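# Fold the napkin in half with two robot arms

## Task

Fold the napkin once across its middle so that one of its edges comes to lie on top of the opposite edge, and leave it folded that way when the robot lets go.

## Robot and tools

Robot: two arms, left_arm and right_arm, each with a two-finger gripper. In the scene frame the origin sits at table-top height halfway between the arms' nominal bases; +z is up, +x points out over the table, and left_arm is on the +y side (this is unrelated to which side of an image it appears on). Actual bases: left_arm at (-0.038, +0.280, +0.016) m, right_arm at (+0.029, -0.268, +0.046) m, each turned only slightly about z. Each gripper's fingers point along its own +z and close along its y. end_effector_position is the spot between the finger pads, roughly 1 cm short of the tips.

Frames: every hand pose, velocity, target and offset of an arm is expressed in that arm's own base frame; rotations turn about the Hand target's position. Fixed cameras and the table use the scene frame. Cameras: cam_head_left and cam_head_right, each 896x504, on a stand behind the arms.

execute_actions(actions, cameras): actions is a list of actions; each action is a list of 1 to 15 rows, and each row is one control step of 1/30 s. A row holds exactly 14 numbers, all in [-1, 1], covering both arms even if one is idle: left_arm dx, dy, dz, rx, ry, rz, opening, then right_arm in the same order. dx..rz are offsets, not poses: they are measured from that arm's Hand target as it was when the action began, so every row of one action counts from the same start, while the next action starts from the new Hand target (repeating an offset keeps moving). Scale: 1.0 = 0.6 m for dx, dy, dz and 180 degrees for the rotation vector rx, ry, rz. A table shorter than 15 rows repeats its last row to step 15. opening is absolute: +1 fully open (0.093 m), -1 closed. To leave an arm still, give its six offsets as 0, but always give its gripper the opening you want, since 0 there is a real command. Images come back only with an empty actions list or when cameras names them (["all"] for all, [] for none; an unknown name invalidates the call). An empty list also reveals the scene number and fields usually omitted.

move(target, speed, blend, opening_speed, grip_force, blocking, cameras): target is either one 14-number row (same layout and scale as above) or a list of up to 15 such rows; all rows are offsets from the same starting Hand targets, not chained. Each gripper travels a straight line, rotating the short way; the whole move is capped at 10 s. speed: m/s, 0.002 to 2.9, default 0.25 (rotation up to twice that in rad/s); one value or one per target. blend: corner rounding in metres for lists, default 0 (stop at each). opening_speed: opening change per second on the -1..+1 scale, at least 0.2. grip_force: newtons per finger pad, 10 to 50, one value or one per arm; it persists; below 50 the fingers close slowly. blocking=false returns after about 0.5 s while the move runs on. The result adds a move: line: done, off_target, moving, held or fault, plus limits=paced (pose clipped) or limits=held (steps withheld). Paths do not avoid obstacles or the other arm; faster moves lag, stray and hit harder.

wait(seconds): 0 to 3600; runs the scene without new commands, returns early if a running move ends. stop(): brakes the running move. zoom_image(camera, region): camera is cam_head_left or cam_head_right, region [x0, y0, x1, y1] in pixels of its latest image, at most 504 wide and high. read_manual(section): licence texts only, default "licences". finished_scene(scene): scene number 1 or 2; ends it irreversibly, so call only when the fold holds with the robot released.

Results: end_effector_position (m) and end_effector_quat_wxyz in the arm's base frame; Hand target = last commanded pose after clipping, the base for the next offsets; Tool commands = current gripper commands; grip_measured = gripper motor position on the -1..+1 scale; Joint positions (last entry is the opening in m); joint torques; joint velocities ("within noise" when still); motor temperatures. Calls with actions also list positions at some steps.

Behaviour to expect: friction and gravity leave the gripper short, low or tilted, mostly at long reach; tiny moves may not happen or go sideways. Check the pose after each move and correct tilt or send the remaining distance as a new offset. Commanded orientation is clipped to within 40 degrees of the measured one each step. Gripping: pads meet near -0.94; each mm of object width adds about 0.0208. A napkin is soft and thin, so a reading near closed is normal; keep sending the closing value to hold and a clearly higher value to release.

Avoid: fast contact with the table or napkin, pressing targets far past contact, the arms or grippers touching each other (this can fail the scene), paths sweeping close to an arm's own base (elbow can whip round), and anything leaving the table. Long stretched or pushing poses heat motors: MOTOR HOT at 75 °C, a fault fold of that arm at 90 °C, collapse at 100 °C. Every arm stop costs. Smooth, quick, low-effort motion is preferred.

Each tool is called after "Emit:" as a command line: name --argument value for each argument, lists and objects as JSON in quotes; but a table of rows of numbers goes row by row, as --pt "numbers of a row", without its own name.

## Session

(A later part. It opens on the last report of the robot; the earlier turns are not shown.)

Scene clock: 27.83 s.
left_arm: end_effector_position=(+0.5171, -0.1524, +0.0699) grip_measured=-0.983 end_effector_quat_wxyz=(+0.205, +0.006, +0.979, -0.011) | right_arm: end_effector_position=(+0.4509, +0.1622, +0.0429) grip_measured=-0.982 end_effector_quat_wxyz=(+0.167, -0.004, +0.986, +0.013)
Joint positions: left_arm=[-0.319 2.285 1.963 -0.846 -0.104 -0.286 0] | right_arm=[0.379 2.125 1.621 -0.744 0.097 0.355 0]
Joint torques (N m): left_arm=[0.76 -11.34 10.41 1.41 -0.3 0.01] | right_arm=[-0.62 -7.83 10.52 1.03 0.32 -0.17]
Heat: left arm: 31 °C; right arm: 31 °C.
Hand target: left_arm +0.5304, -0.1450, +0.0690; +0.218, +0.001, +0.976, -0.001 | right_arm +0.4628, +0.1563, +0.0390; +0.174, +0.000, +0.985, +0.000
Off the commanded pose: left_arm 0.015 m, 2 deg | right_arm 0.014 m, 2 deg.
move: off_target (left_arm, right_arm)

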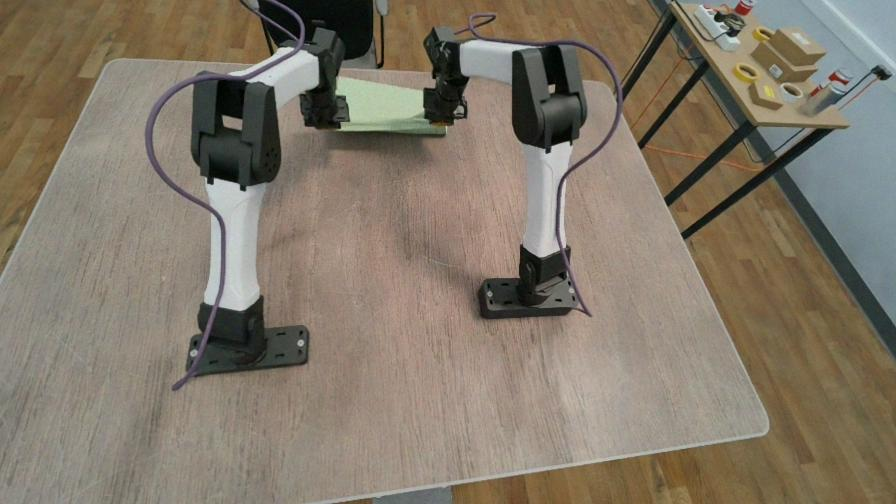

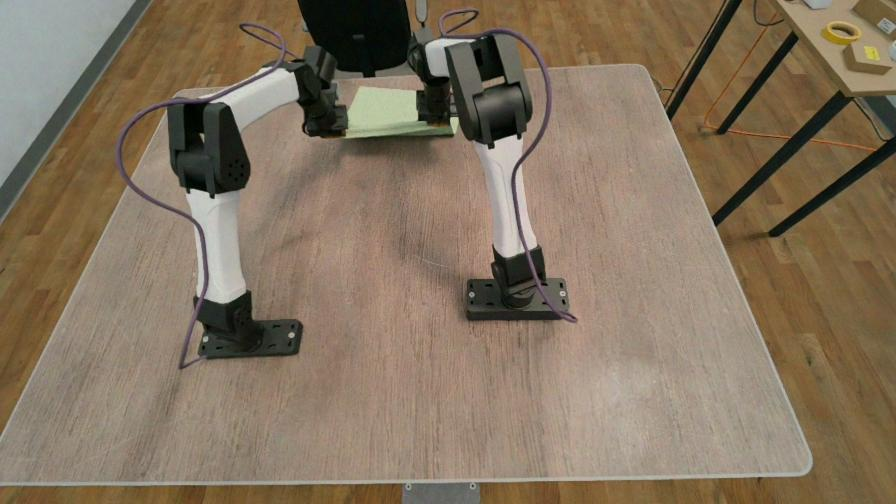

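Emit:
move --pt "-0.225 0 0.01 0 0.07 0 -1 -0.2247 -0.0083 0.0083 0 0.056 0 -1" --pt "-0.4673 0.0017 -0.008 0 0.139 0 -1 -0.4663 -0.0172 -0.0083 0 0.111 0 -1" --speed 0.15 --blend '[0.03, 0]' --cameras '["all"]'

Emit:
zoom_image --camera "cam_head_left" --region '[270, 70, 510, 250]'

Emit:
zoom_image --camera "cam_head_right" --region '[270, 70, 510, 250]'

Scene clock: 34.70 s.
left_arm: end_effector_position=(+0.2578, -0.1467, +0.0584) grip_measured=-0.983 end_effector_quat_wxyz=(+0.003, +0.002, +1.000, -0.003) | right_arm: end_effector_position=(+0.1916, +0.1507, +0.0316) grip_measured=-0.982 end_effector_quat_wxyz=(+0.007, -0.004, +1.000, +0.003)
Joint positions: left_arm=[-0.516 1.699 1.159 -1.023 0.003 -0.511 0] | right_arm=[0.669 1.533 0.87 -0.893 0.004 0.662 0]
Joint torques (N m): left_arm=[-0.91 -10.86 5.19 0.11 -0.09 -0.16] | right_arm=[0.49 -6.89 5.22 0.08 0 0.01]
Heat: left arm: 32 °C; right arm: 33 °C.
Hand target: left_arm +0.2499, -0.1439, +0.0642; +0.001, +0.000, +1.000, -0.001 | right_arm +0.1830, +0.1460, +0.0340; +0.000, +0.000, +1.000, +0.000
Off the commanded pose: left_arm 0.010 m, 0 deg | right_arm 0.010 m, 1 deg.
move: done

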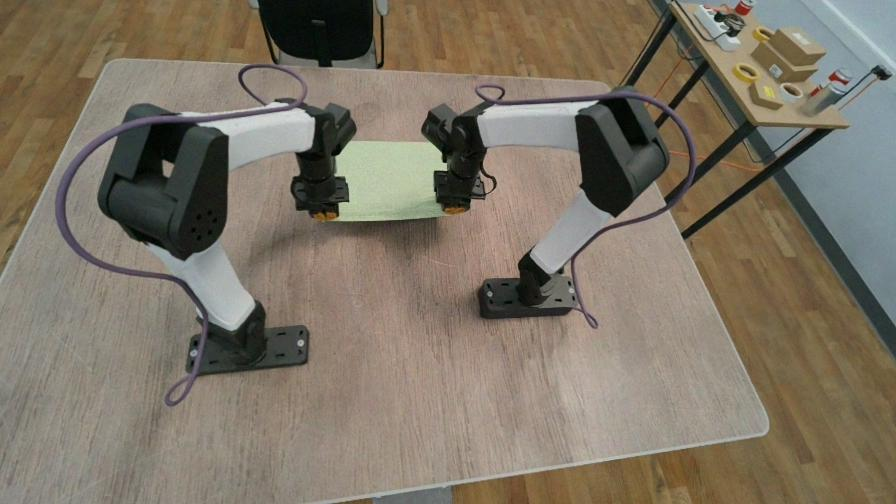

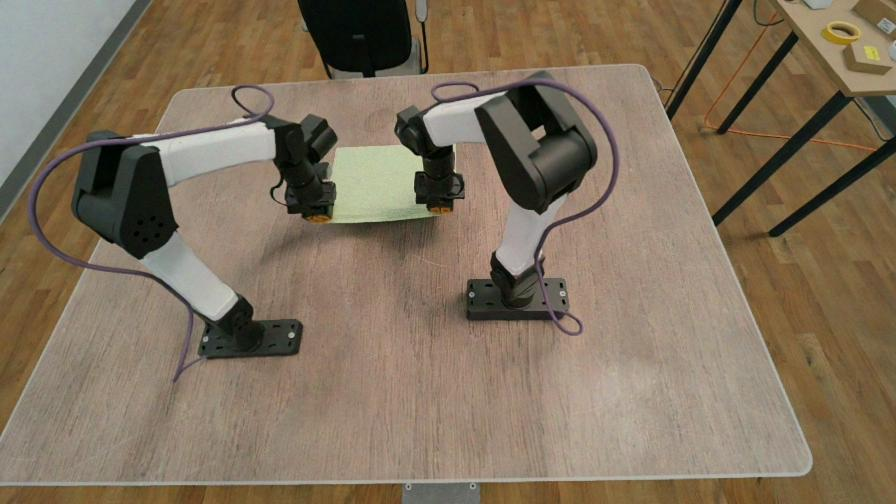

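Scaled by 2.100 from the camera's image (finer frame: 1280x720).

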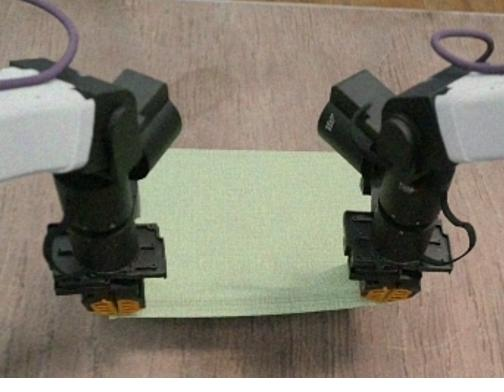

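Scaled by 2.100 from the camera's image (finer frame: 1280x720).

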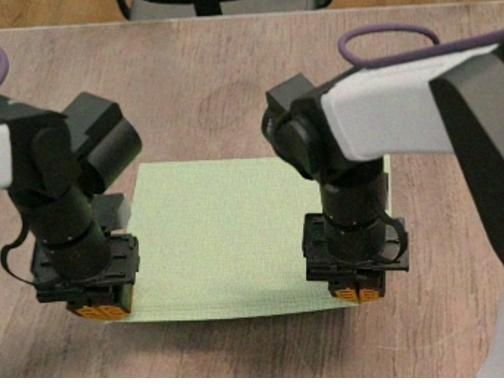

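Emit:
move --pt "-0.0417 0 -0.1187 0 0 0 -1 -0.0417 0 -0.125 0 0 0 -1" --pt "-0.0417 0 -0.1187 0 0 0 -0.1 -0.0417 0 -0.125 0 0 0 -0.1" --pt "-0.0417 0 0.03 0 0 0 -0.1 -0.0417 0 0.03 0 0 0 -0.1" --pt "-0.0417 0 0.05 0 0 -0.5 -0.1 -0.0417 0 0.05 0 0 0.5 -0.1" --speed '[0.12, 0.1, 0.12, 0.5]' --cameras '["all"]'

Emit:
zoom_image --camera "cam_head_left" --region '[270, 100, 510, 260]'

Emit:
zoom_image --camera "cam_head_right" --region '[270, 100, 510, 260]'

Scene clock: 41.77 s.
left_arm: end_effector_position=(+0.2194, -0.1402, +0.0793) grip_measured=-0.102 end_effector_quat_wxyz=(-0.023, +0.706, +0.708, -0.001) | right_arm: end_effector_position=(+0.1522, +0.1407, +0.0527) grip_measured=-0.102 end_effector_quat_wxyz=(+0.019, +0.707, -0.707, +0.004)
Joint positions: left_arm=[-0.573 1.592 1.128 -1.153 -0.007 0.995 0.04] | right_arm=[0.753 1.406 0.847 -1.049 0.008 -0.817 0.04]
Joint torques (N m): left_arm=[0.03 -9.57 9.24 0.04 0.1 0.05] | right_arm=[-0.34 -5.71 9.52 0.09 -0.09 -0.2]
Motor temperatures (°C): left_arm=[23 33 26 26 21 21 22] | right_arm=[22 33 28 25 21 23 21]
Heat: left arm: 33 °C; right arm: 33 °C.
Hand target: left_arm +0.2249, -0.1440, +0.0943; +0.000, +0.707, +0.707, -0.002 | right_arm +0.1579, +0.1460, +0.0640; +0.000, +0.707, -0.707, +0.000
Off the commanded pose: left_arm 0.016 m, 3 deg | right_arm 0.014 m, 2 deg.
move: off_target (left_arm, right_arm); target 2's new opening was sent with right_arm's hand 0.011 m and 2 deg from that target

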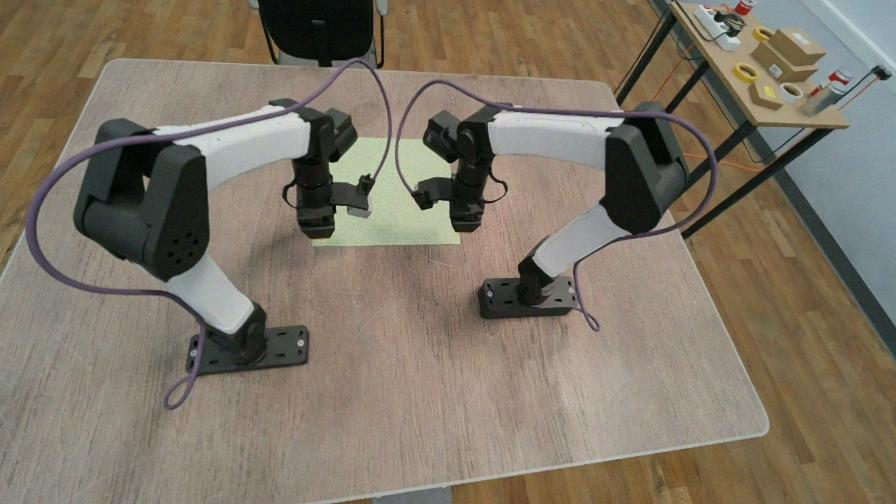

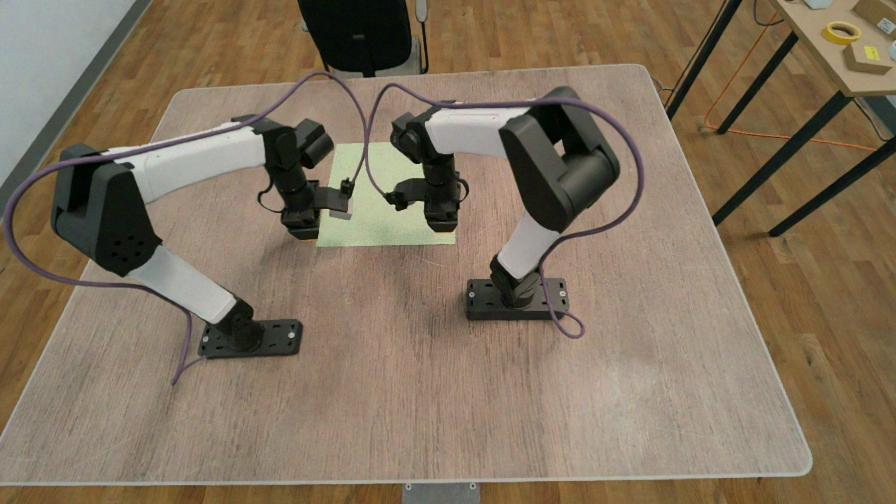

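Scaled by 2.100 from the camera's image (finer frame: 1280x720).

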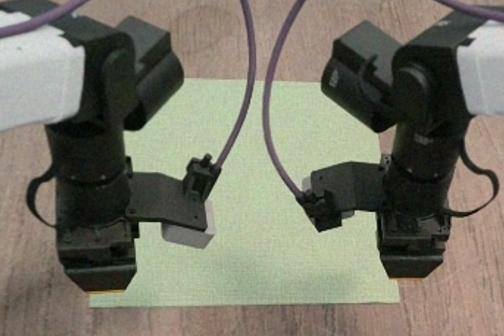

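Scaled by 2.100 from the camera's image (finer frame: 1280x720).

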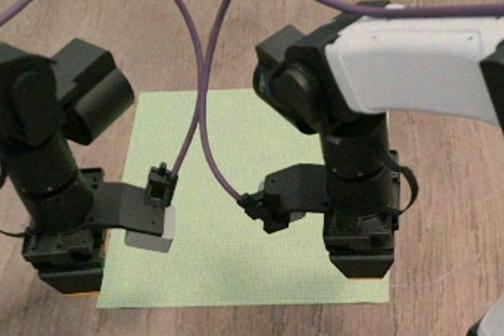

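Emit:
move --pt "0.0227 0.0142 -0.1405 0 0 0 -0.1 0.0085 -0.0025 -0.1433 0 0 0 -0.1" --pt "0.0227 0.0142 -0.2172 0 0 0 -0.1 0.0085 -0.0025 -0.2225 0 0 0 -0.1" --speed '[0.12, 0.05]' --blend '[0.01, 0]' --cameras '["all"]'

Emit:
zoom_image --camera "cam_head_left" --region '[290, 180, 490, 270]'

Emit:
zoom_image --camera "cam_head_right" --region '[290, 180, 490, 270]'

Scene clock: 44.37 s.
left_arm: end_effector_position=(+0.2374, -0.1355, -0.0068) grip_measured=-0.102 end_effector_quat_wxyz=(+0.001, +0.707, +0.707, +0.004) | right_arm: end_effector_position=(+0.1616, +0.1429, -0.0423) grip_measured=-0.102 end_effector_quat_wxyz=(+0.006, +0.706, -0.708, +0.004)
Joint positions: left_arm=[-0.523 1.728 0.906 -0.744 -0.007 1.048 0.04] | right_arm=[0.731 1.641 0.625 -0.566 0.008 -0.838 0.04]
Joint torques (N m): left_arm=[0.29 -0.94 1.31 1.6 0.09 0.06] | right_arm=[-0.24 1.16 1.36 1.58 -0.09 -0.23]
Heat: left arm: 33 °C; right arm: 33 °C.
Hand target: left_arm +0.2385, -0.1353, -0.0361; +0.000, +0.707, +0.707, -0.001 | right_arm +0.1631, +0.1446, -0.0695; +0.000, +0.707, -0.707, +0.000
Off the commanded pose: left_arm 0.029 m, 1 deg | right_arm 0.027 m, 1 deg.
move: off_target (left_arm, right_arm)

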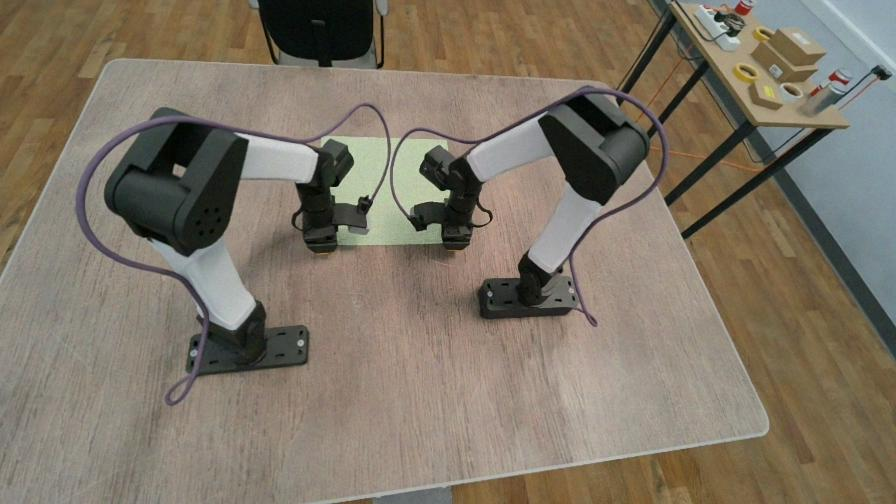

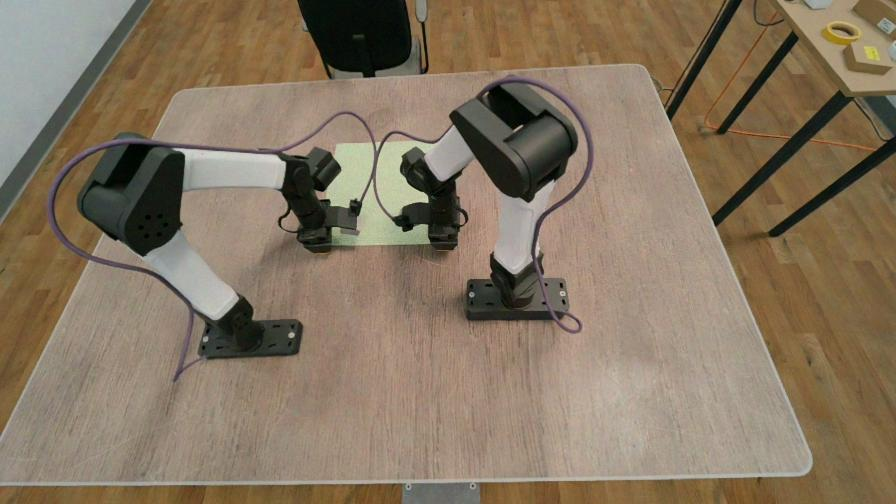

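Scaled by 2.520 from the camera's image (finer frame: 1280x720).

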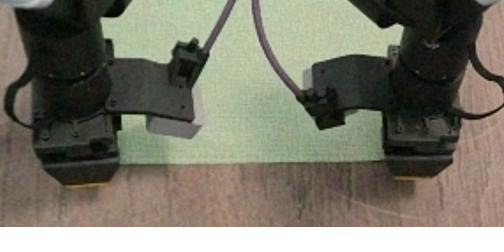

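Scaled by 2.520 from the camera's image (finer frame: 1280x720).

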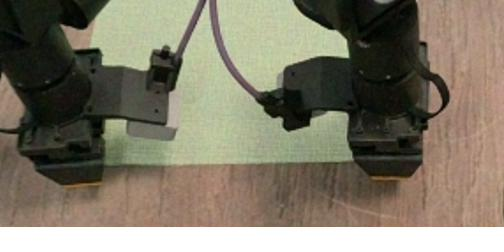

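Emit:
move --pt "0.0133 0 0.075 0 0 0 -0.1 0.0133 0 0.075 0 0 0 -0.1" --pt "0.0267 0 0.0567 0 0 0 -0.1 0.0267 0 0.0567 0 0 0 -0.1" --pt "0.0267 0 0 0 0 0 -0.1 0.0267 0 0 0 0 0 -0.1" --speed '[0.12, 0.1, 0.05]' --blend '[0.005, 0.003, 0]' --cameras '["all"]'

Emit:
zoom_image --camera "cam_head_left" --region '[290, 180, 490, 270]'

Emit:
zoom_image --camera "cam_head_right" --region '[290, 180, 490, 270]'

Scene clock: 46.23 s.
left_arm: end_effector_position=(+0.2481, -0.1334, -0.0065) grip_measured=-0.102 end_effector_quat_wxyz=(-0.004, +0.707, +0.708, +0.002) | right_arm: end_effector_position=(+0.1724, +0.1392, -0.0423) grip_measured=-0.102 end_effector_quat_wxyz=(+0.012, +0.705, -0.709, +0.002)
Joint positions: left_arm=[-0.496 1.766 0.954 -0.765 -0.005 1.073 0.04] | right_arm=[0.683 1.672 0.659 -0.582 0.005 -0.881 0.04]
Joint torques (N m): left_arm=[0.34 -0.57 2.59 1.66 0.09 0.06] | right_arm=[-0.14 1.43 2.51 1.7 -0.08 -0.24]
Heat: left arm: 33 °C; right arm: 33 °C.
Hand target: left_arm +0.2545, -0.1354, -0.0361; +0.000, +0.707, +0.707, -0.002 | right_arm +0.1792, +0.1445, -0.0694; +0.000, +0.707, -0.707, +0.000
Off the commanded pose: left_arm 0.030 m, 1 deg | right_arm 0.029 m, 1 deg.
move: off_target (left_arm, right_arm)

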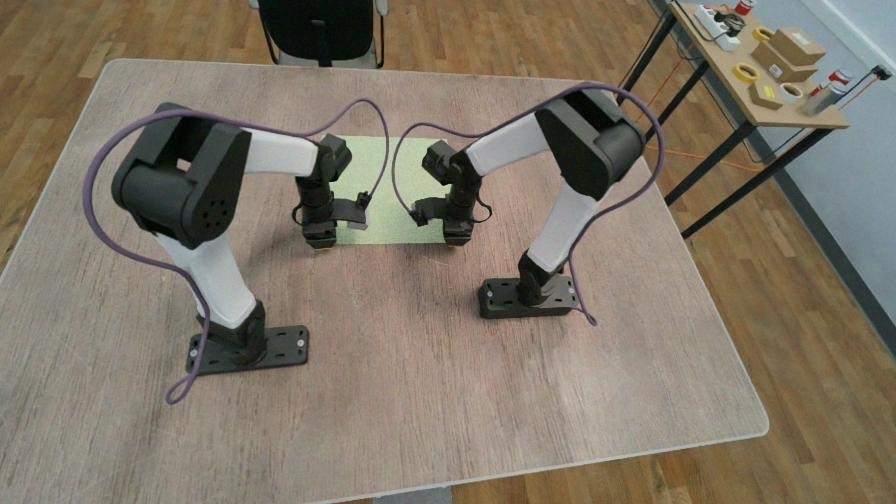

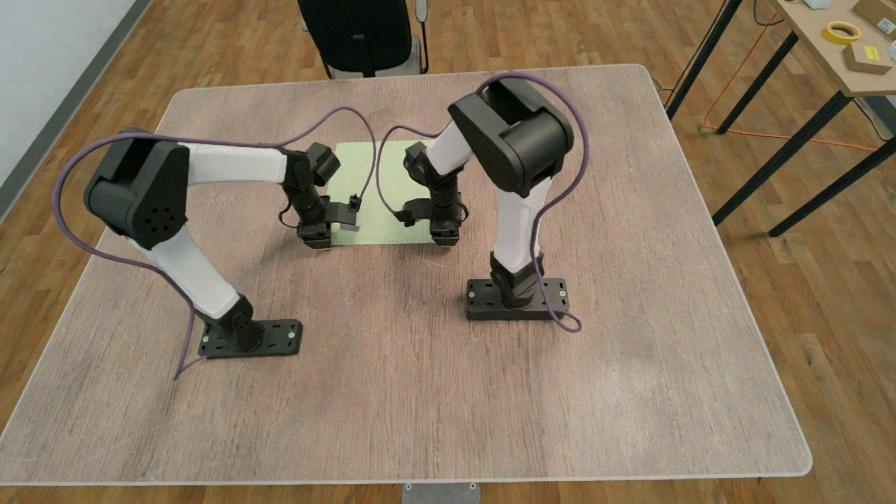

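Scaled by 2.520 from the camera's image (finer frame: 1280x720).

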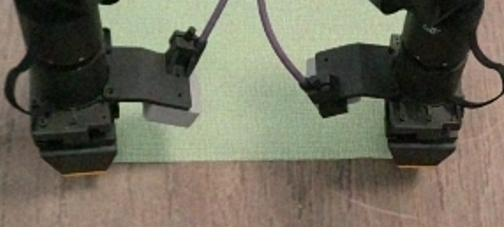

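Scaled by 2.520 from the camera's image (finer frame: 1280x720).

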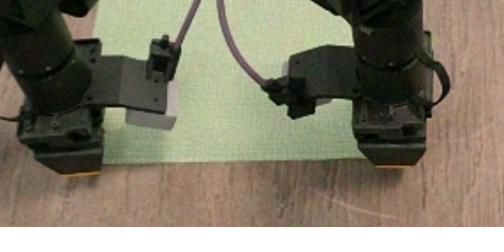

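Emit:
move --target '[0, 0, 0, 0, 0, 0, -0.6, 0, 0, 0, 0, 0, 0, -0.6]' --opening_speed 0.4 --cameras '["all"]'

Emit:
zoom_image --camera "cam_head_left" --region '[290, 180, 490, 270]'

Emit:
zoom_image --camera "cam_head_right" --region '[290, 180, 490, 270]'

Scene clock: 48.17 s.
left_arm: end_effector_position=(+0.2542, -0.1348, -0.0068) grip_measured=-0.595 end_effector_quat_wxyz=(+0.006, +0.707, +0.707, +0.010) | right_arm: end_effector_position=(+0.1777, +0.1425, -0.0425) grip_measured=-0.595 end_effector_quat_wxyz=(+0.003, +0.705, -0.709, +0.003)
Joint positions: left_arm=[-0.496 1.767 0.954 -0.739 -0.015 1.076 0.017] | right_arm=[0.68 1.678 0.665 -0.563 0.006 -0.885 0.017]
Joint torques (N m): left_arm=[0.32 -0.65 2.51 1.4 0.16 0.06] | right_arm=[0.02 1.16 1.96 1.6 -0.07 -0.2]
Heat: left arm: 33 °C; right arm: 33 °C.
Hand target: left_arm +0.2545, -0.1354, -0.0361; +0.000, +0.707, +0.707, -0.002 | right_arm +0.1792, +0.1446, -0.0695; +0.000, +0.707, -0.707, +0.000
Off the commanded pose: left_arm 0.029 m, 1 deg | right_arm 0.027 m, 1 deg.
move: done

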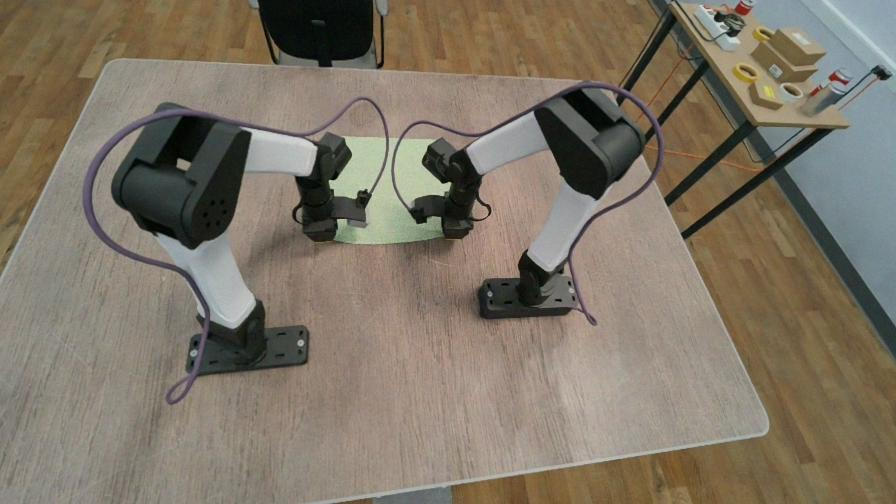

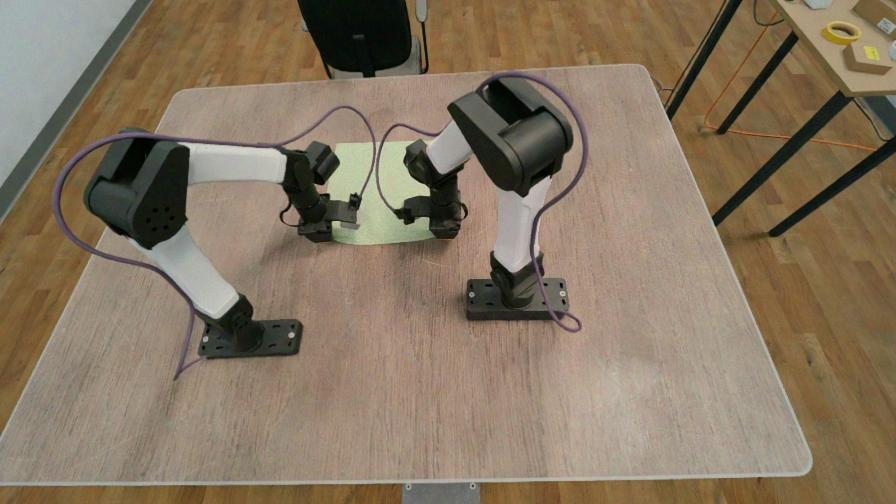

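Scaled by 2.520 from the camera's image (finer frame: 1280x720).

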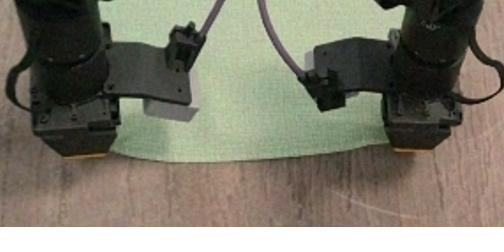

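Scaled by 2.520 from the camera's image (finer frame: 1280x720).

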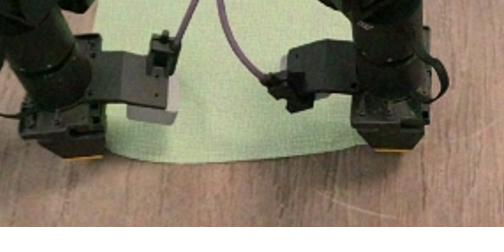

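Emit:
move --pt "0 0 0 0 0 0 -1 0 0 0 0 0 0 -1" --pt "0 0 0.0667 0 0 0 -1 0 0 0.0667 0 0 0 -1" --pt "0.05 0 0.2 0 0 0 -1 0.05 0 0.2 0 0 0 -1" --opening_speed 0.5 --speed '[0.1, 0.1, 0.12]' --blend '[0, 0.01, 0]' --cameras '["all"]'

Emit:
zoom_image --camera "cam_head_left" --region '[270, 90, 510, 260]'

Emit:
zoom_image --camera "cam_head_right" --region '[270, 90, 510, 260]'

Scene clock: 51.57 s.
left_arm: end_effector_position=(+0.2783, -0.1338, +0.0711) grip_measured=-0.983 end_effector_quat_wxyz=(-0.017, +0.707, +0.707, -0.003) | right_arm: end_effector_position=(+0.2019, +0.1405, +0.0382) grip_measured=-0.983 end_effector_quat_wxyz=(+0.019, +0.706, -0.708, -0.002)
Joint positions: left_arm=[-0.451 1.767 1.291 -1.127 -0.006 1.12 0] | right_arm=[0.611 1.579 0.944 -0.973 0.004 -0.959 0]
Joint torques (N m): left_arm=[0.42 -10.11 9.14 0.05 0.08 0.03] | right_arm=[-0.38 -7.12 9.25 0.13 -0.07 -0.18]
Heat: left arm: 33 °C; right arm: 33 °C.
Hand target: left_arm +0.2845, -0.1354, +0.0839; +0.000, +0.707, +0.707, -0.002 | right_arm +0.2092, +0.1445, +0.0505; +0.000, +0.707, -0.707, +0.000
Off the commanded pose: left_arm 0.014 m, 2 deg | right_arm 0.015 m, 2 deg.
move: off_target (left_arm, right_arm)

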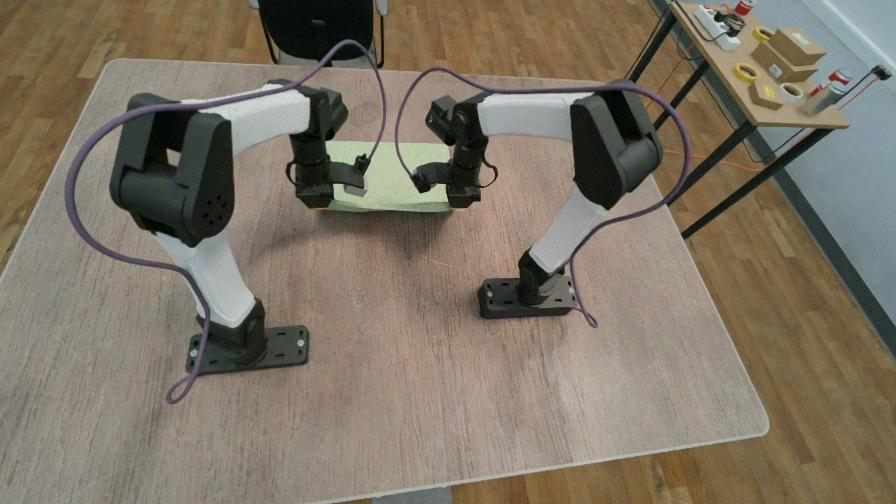

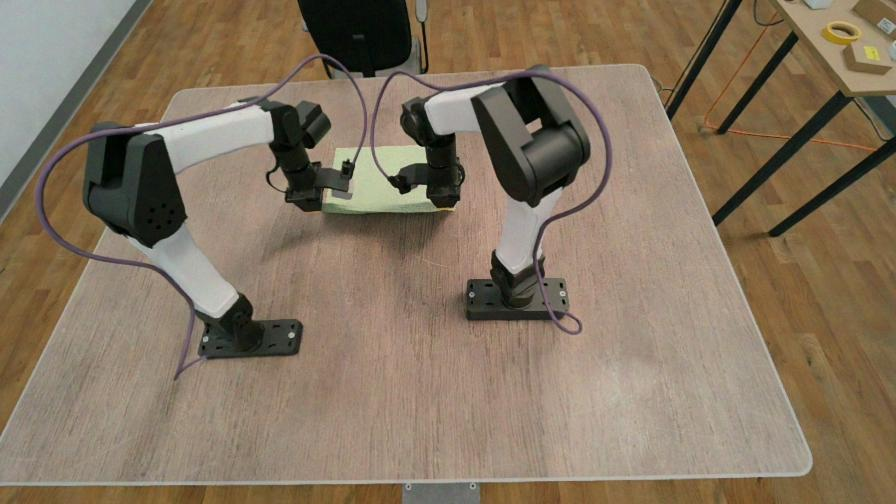

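Scaled by 2.100 from the camera's image (finer frame: 1280x720).

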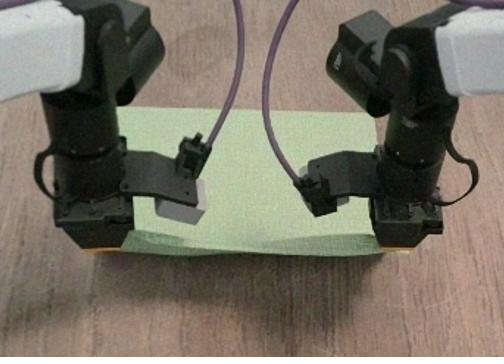

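Scaled by 2.100 from the camera's image (finer frame: 1280x720).

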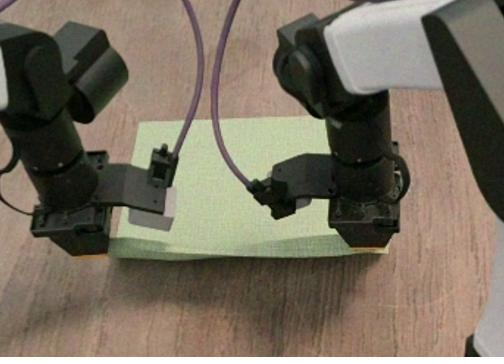

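Emit:
move --pt "0.07 -0.0014 0.0517 0 0 0 -1 0.085 0.0019 0.0567 0 0 0 -1" --pt "0.1533 -0.003 0.0883 0 0 0 -1 0.1683 0.0037 0.0933 0 0 0 -1" --speed 0.12 --blend '[0.02, 0]' --cameras '["all"]'

Emit:
zoom_image --camera "cam_head_left" --region '[270, 80, 510, 250]'

Emit:
zoom_image --camera "cam_head_right" --region '[270, 80, 510, 250]'

Scene clock: 54.20 s.
left_arm: end_effector_position=(+0.3728, -0.1373, +0.1368) grip_measured=-0.983 end_effector_quat_wxyz=(+0.001, +0.707, +0.708, +0.003) | right_arm: end_effector_position=(+0.3052, +0.1452, +0.1062) grip_measured=-0.983 end_effector_quat_wxyz=(-0.002, +0.706, -0.708, +0.003)
Joint positions: left_arm=[-0.355 2.069 1.964 -1.461 -0.005 1.214 0] | right_arm=[0.446 1.82 1.497 -1.242 0.004 -1.121 0]
Joint torques (N m): left_arm=[0.16 -9.43 9.36 0.15 0.06 0.07] | right_arm=[-0.09 -5.75 10.04 0.19 -0.07 -0.25]
Heat: left arm: 33 °C; right arm: 33 °C.
Hand target: left_arm +0.3765, -0.1373, +0.1369; +0.000, +0.707, +0.707, -0.002 | right_arm +0.3101, +0.1467, +0.1065; +0.000, +0.707, -0.707, +0.000
Off the commanded pose: left_arm 0.004 m, 1 deg | right_arm 0.005 m, 1 deg.
move: done

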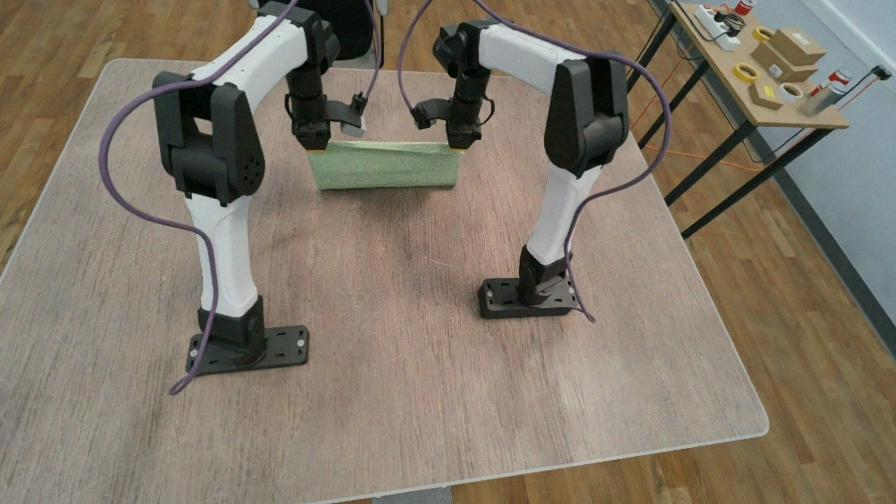

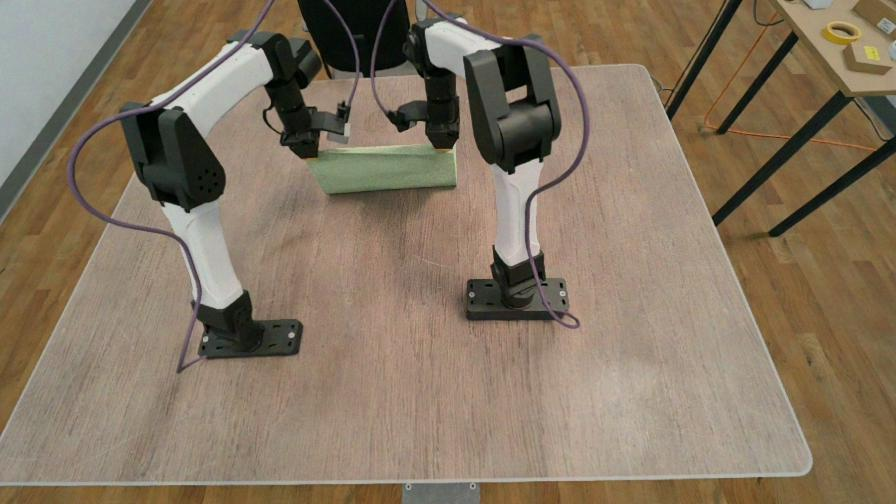

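Scaled by 2.100 from the camera's image (finer frame: 1280x720).

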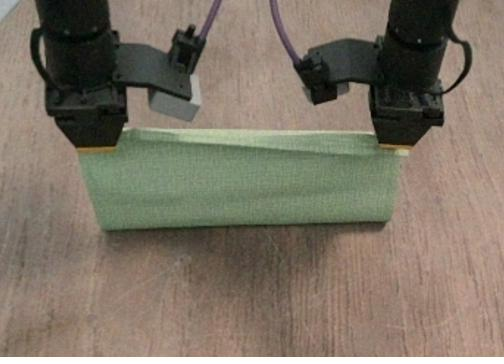

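Scaled by 2.100 from the camera's image (finer frame: 1280x720).

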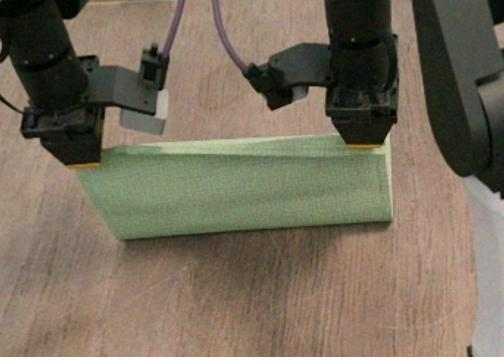

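Emit:
move --pt "0.1042 -0.002 -0.075 0 -0.035 0 -1 0.1042 0.0023 -0.075 0 0 0 -1" --pt "0.179 -0.0036 -0.15 0 -0.067 0 -1 0.179 0.004 -0.15 0 -0.02 0 -1" --speed 0.12 --blend '[0.02, 0]' --cameras '["all"]'

Emit:
zoom_image --camera "cam_head_left" --region '[270, 70, 510, 240]'

Emit:
zoom_image --camera "cam_head_right" --region '[270, 70, 510, 240]'

Scene clock: 56.70 s.
left_arm: end_effector_position=(+0.4703, -0.1409, +0.0473) grip_measured=-0.983 end_effector_quat_wxyz=(+0.065, +0.705, +0.704, +0.061) | right_arm: end_effector_position=(+0.4064, +0.1502, +0.0218) grip_measured=-0.983 end_effector_quat_wxyz=(-0.020, +0.706, -0.708, +0.012)
Joint positions: left_arm=[-0.308 2.313 1.985 -1.072 -0.049 1.269 0] | right_arm=[0.356 2.209 1.721 -1.036 0.005 -1.212 0]
Joint torques (N m): left_arm=[0.21 -11.3 10.13 0.9 -0.11 0.02] | right_arm=[-0.31 -7.98 9.94 0.53 0.11 -0.14]
Heat: left arm: 33 °C; right arm: 33 °C.
Hand target: left_arm +0.4838, -0.1394, +0.0468; +0.074, +0.704, +0.703, +0.073 | right_arm +0.4175, +0.1492, +0.0165; -0.022, +0.707, -0.706, +0.022
Off the commanded pose: left_arm 0.014 m, 2 deg | right_arm 0.012 m, 1 deg.
move: off_target (left_arm, right_arm)

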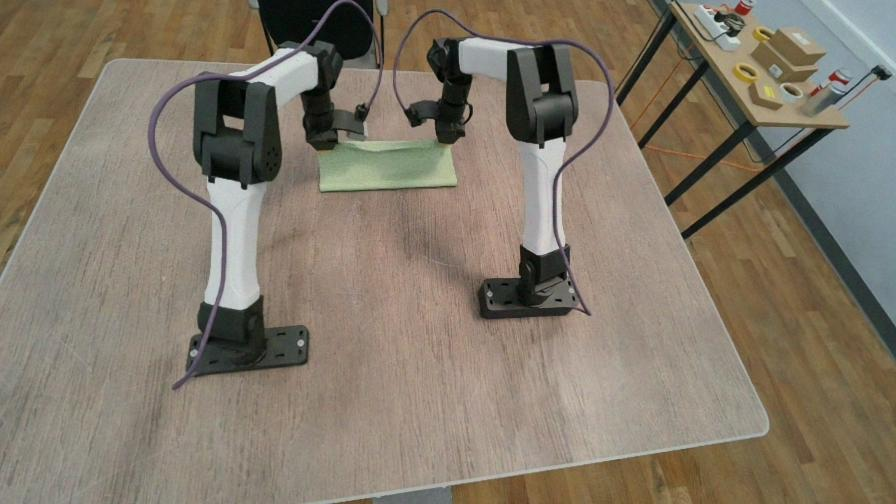

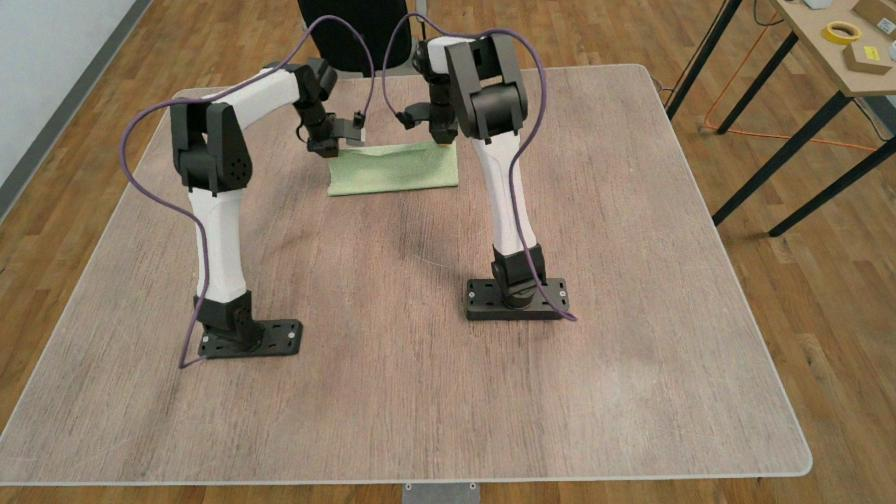

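Scaled by 2.100 from the camera's image (finer frame: 1280x720).

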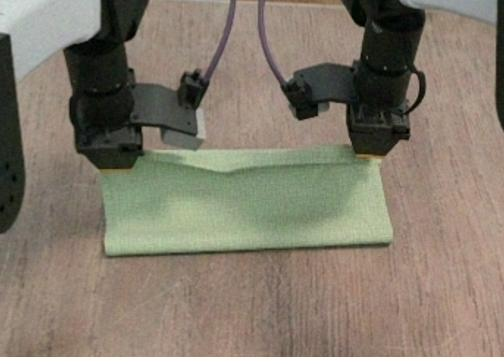

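Scaled by 2.100 from the camera's image (finer frame: 1280x720).

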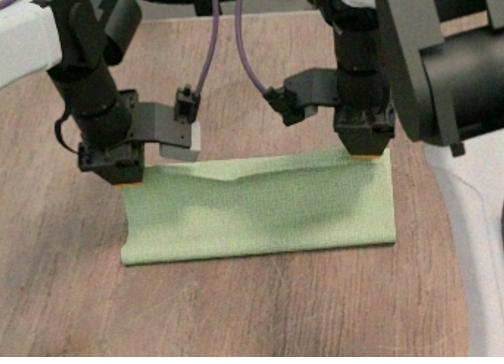

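Emit:
move --pt "0.045 -0.001 -0.0738 0 0 0 -1 0.0383 0.0015 -0.0917 0 -0.02 0 -1" --speed 0.1 --cameras '["all"]'

Emit:
zoom_image --camera "cam_head_left" --region '[290, 100, 490, 210]'

Emit:
zoom_image --camera "cam_head_right" --region '[290, 100, 490, 210]'

Scene clock: 58.53 s.
left_arm: end_effector_position=(+0.4997, -0.1420, +0.0057) grip_measured=-0.983 end_effector_quat_wxyz=(+0.067, +0.704, +0.704, +0.064) | right_arm: end_effector_position=(+0.4417, +0.1561, -0.0223) grip_measured=-0.983 end_effector_quat_wxyz=(-0.060, +0.705, -0.706, +0.042)
Joint positions: left_arm=[-0.293 2.467 2.09 -1.014 -0.049 1.283 0] | right_arm=[0.349 2.312 1.705 -0.819 0.026 -1.222 0]
Joint torques (N m): left_arm=[0.17 -12.18 9.83 0.92 -0.09 0.03] | right_arm=[-0.31 -8.66 6.34 0.77 0.11 -0.22]
Heat: left arm: 33 °C; right arm: 34 °C.
Hand target: left_arm +0.5109, -0.1399, +0.0027; +0.075, +0.704, +0.703, +0.073 | right_arm +0.4405, +0.1501, -0.0385; -0.045, +0.706, -0.705, +0.044
Off the commanded pose: left_arm 0.012 m, 1 deg | right_arm 0.017 m, 2 deg.
move: off_target (left_arm, right_arm)

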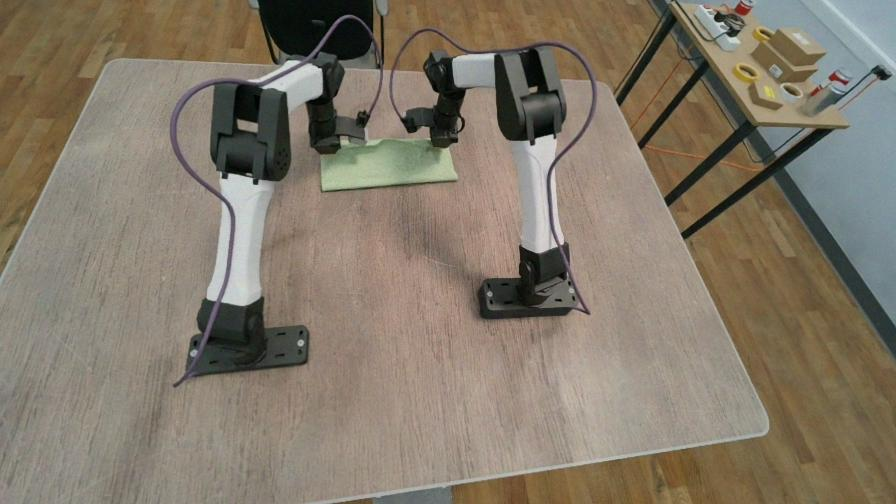

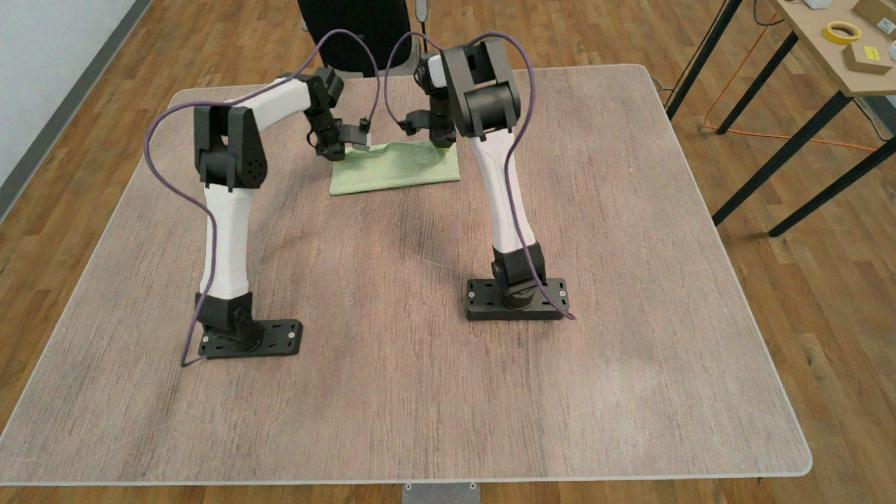

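Scaled by 2.520 from the camera's image (finer frame: 1280x720).

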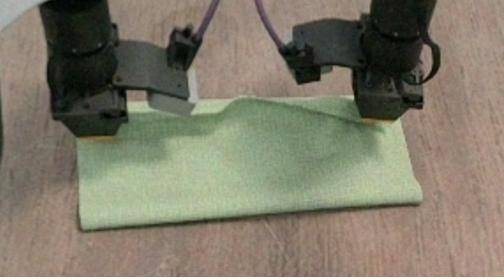

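Scaled by 2.520 from the camera's image (finer frame: 1280x720).

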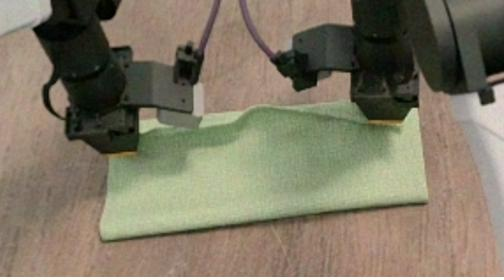

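Emit:
move --pt "0 0 0 0 0 0 -0.1 0 0 0 0 0 0 -0.1" --pt "0 0 0.13 0 0 0 -0.1 0 0 0.13 0 0 0 -0.1" --pt "-0.2 0.0 0.22 0 0 0 -0.1 -0.2 0.0 0.22 0 0 0 -0.1" --opening_speed 0.6 --speed '[0.1, 0.1, 0.25]' --blend '[0, 0.02, 0]' --cameras '["all"]'

Emit:
zoom_image --camera "cam_head_left" --region '[290, 100, 490, 210]'

Emit:
zoom_image --camera "cam_head_right" --region '[290, 100, 490, 210]'

Scene clock: 63.20 s.
left_arm: end_effector_position=(+0.3902, -0.1385, +0.1209) grip_measured=-0.102 end_effector_quat_wxyz=(+0.054, +0.707, +0.703, +0.059) | right_arm: end_effector_position=(+0.3257, +0.1535, +0.0851) grip_measured=-0.102 end_effector_quat_wxyz=(-0.042, +0.708, -0.704, +0.035)
Joint positions: left_arm=[-0.366 1.985 1.765 -1.204 -0.062 1.214 0.04] | right_arm=[0.459 1.826 1.415 -1.057 0.039 -1.12 0.04]
Joint torques (N m): left_arm=[-0.95 -15.13 5.85 0.87 -0.11 -0.16] | right_arm=[0.54 -10.81 5.89 0.39 0.14 0.02]
Heat: left arm: 35 °C; right arm: 36 °C.
Hand target: left_arm +0.3910, -0.1399, +0.1347; +0.074, +0.704, +0.703, +0.073 | right_arm +0.3205, +0.1500, +0.0934; -0.044, +0.706, -0.705, +0.044
Off the commanded pose: left_arm 0.014 m, 3 deg | right_arm 0.010 m, 1 deg.
move: off_target (left_arm)

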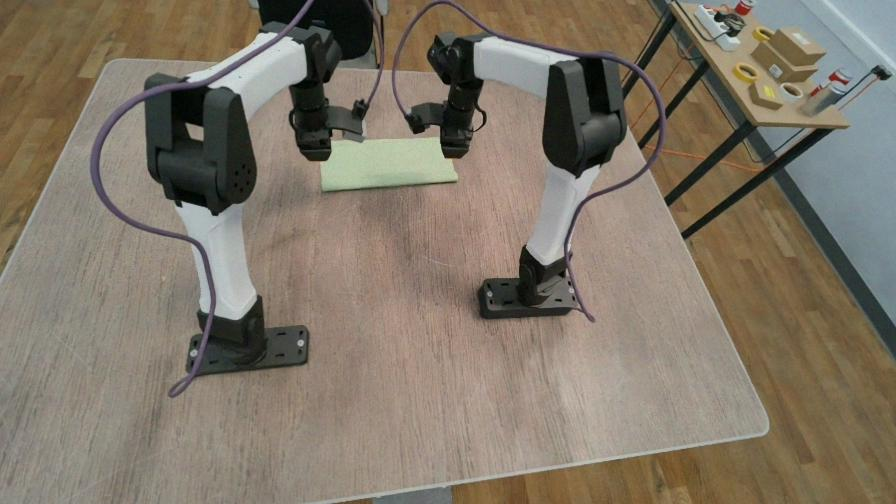

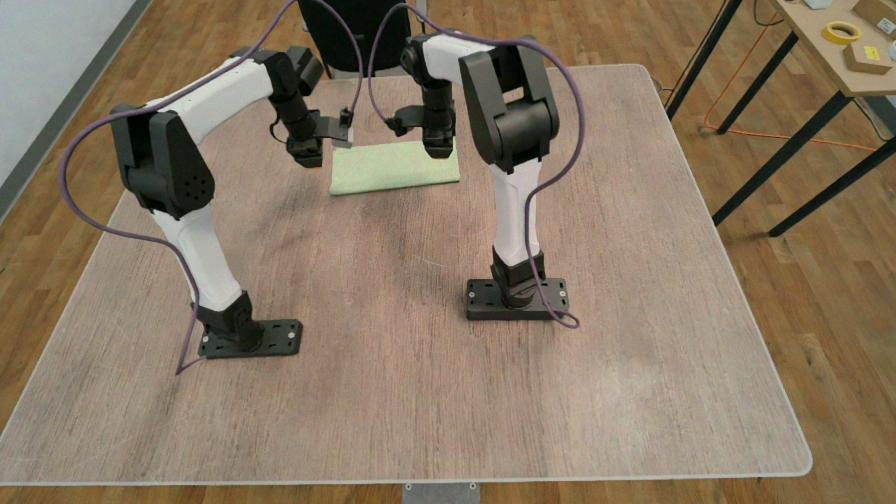

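Scaled by 2.520 from the camera's image (finer frame: 1280x720).

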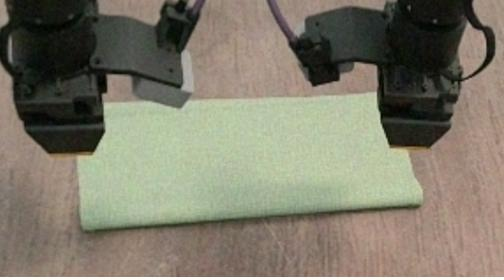

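Scaled by 2.520 from the camera's image (finer frame: 1280x720).

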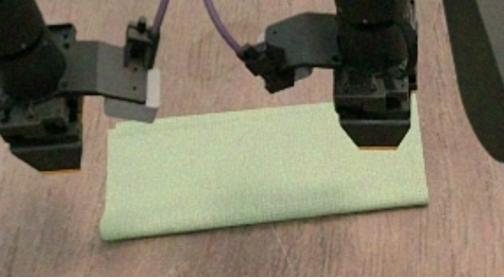

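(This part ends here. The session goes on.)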